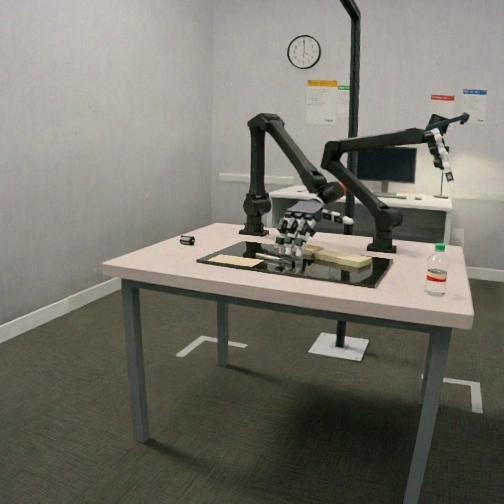

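Scaled by 4.200.

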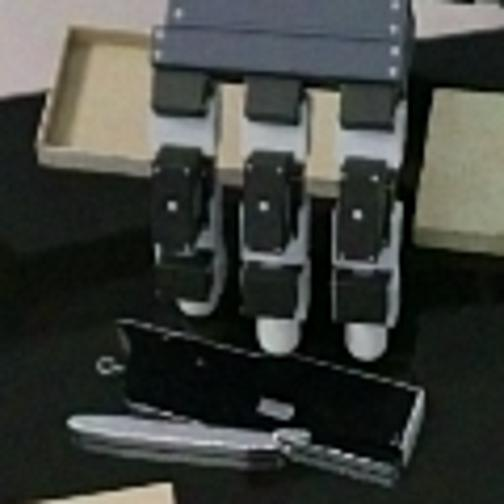

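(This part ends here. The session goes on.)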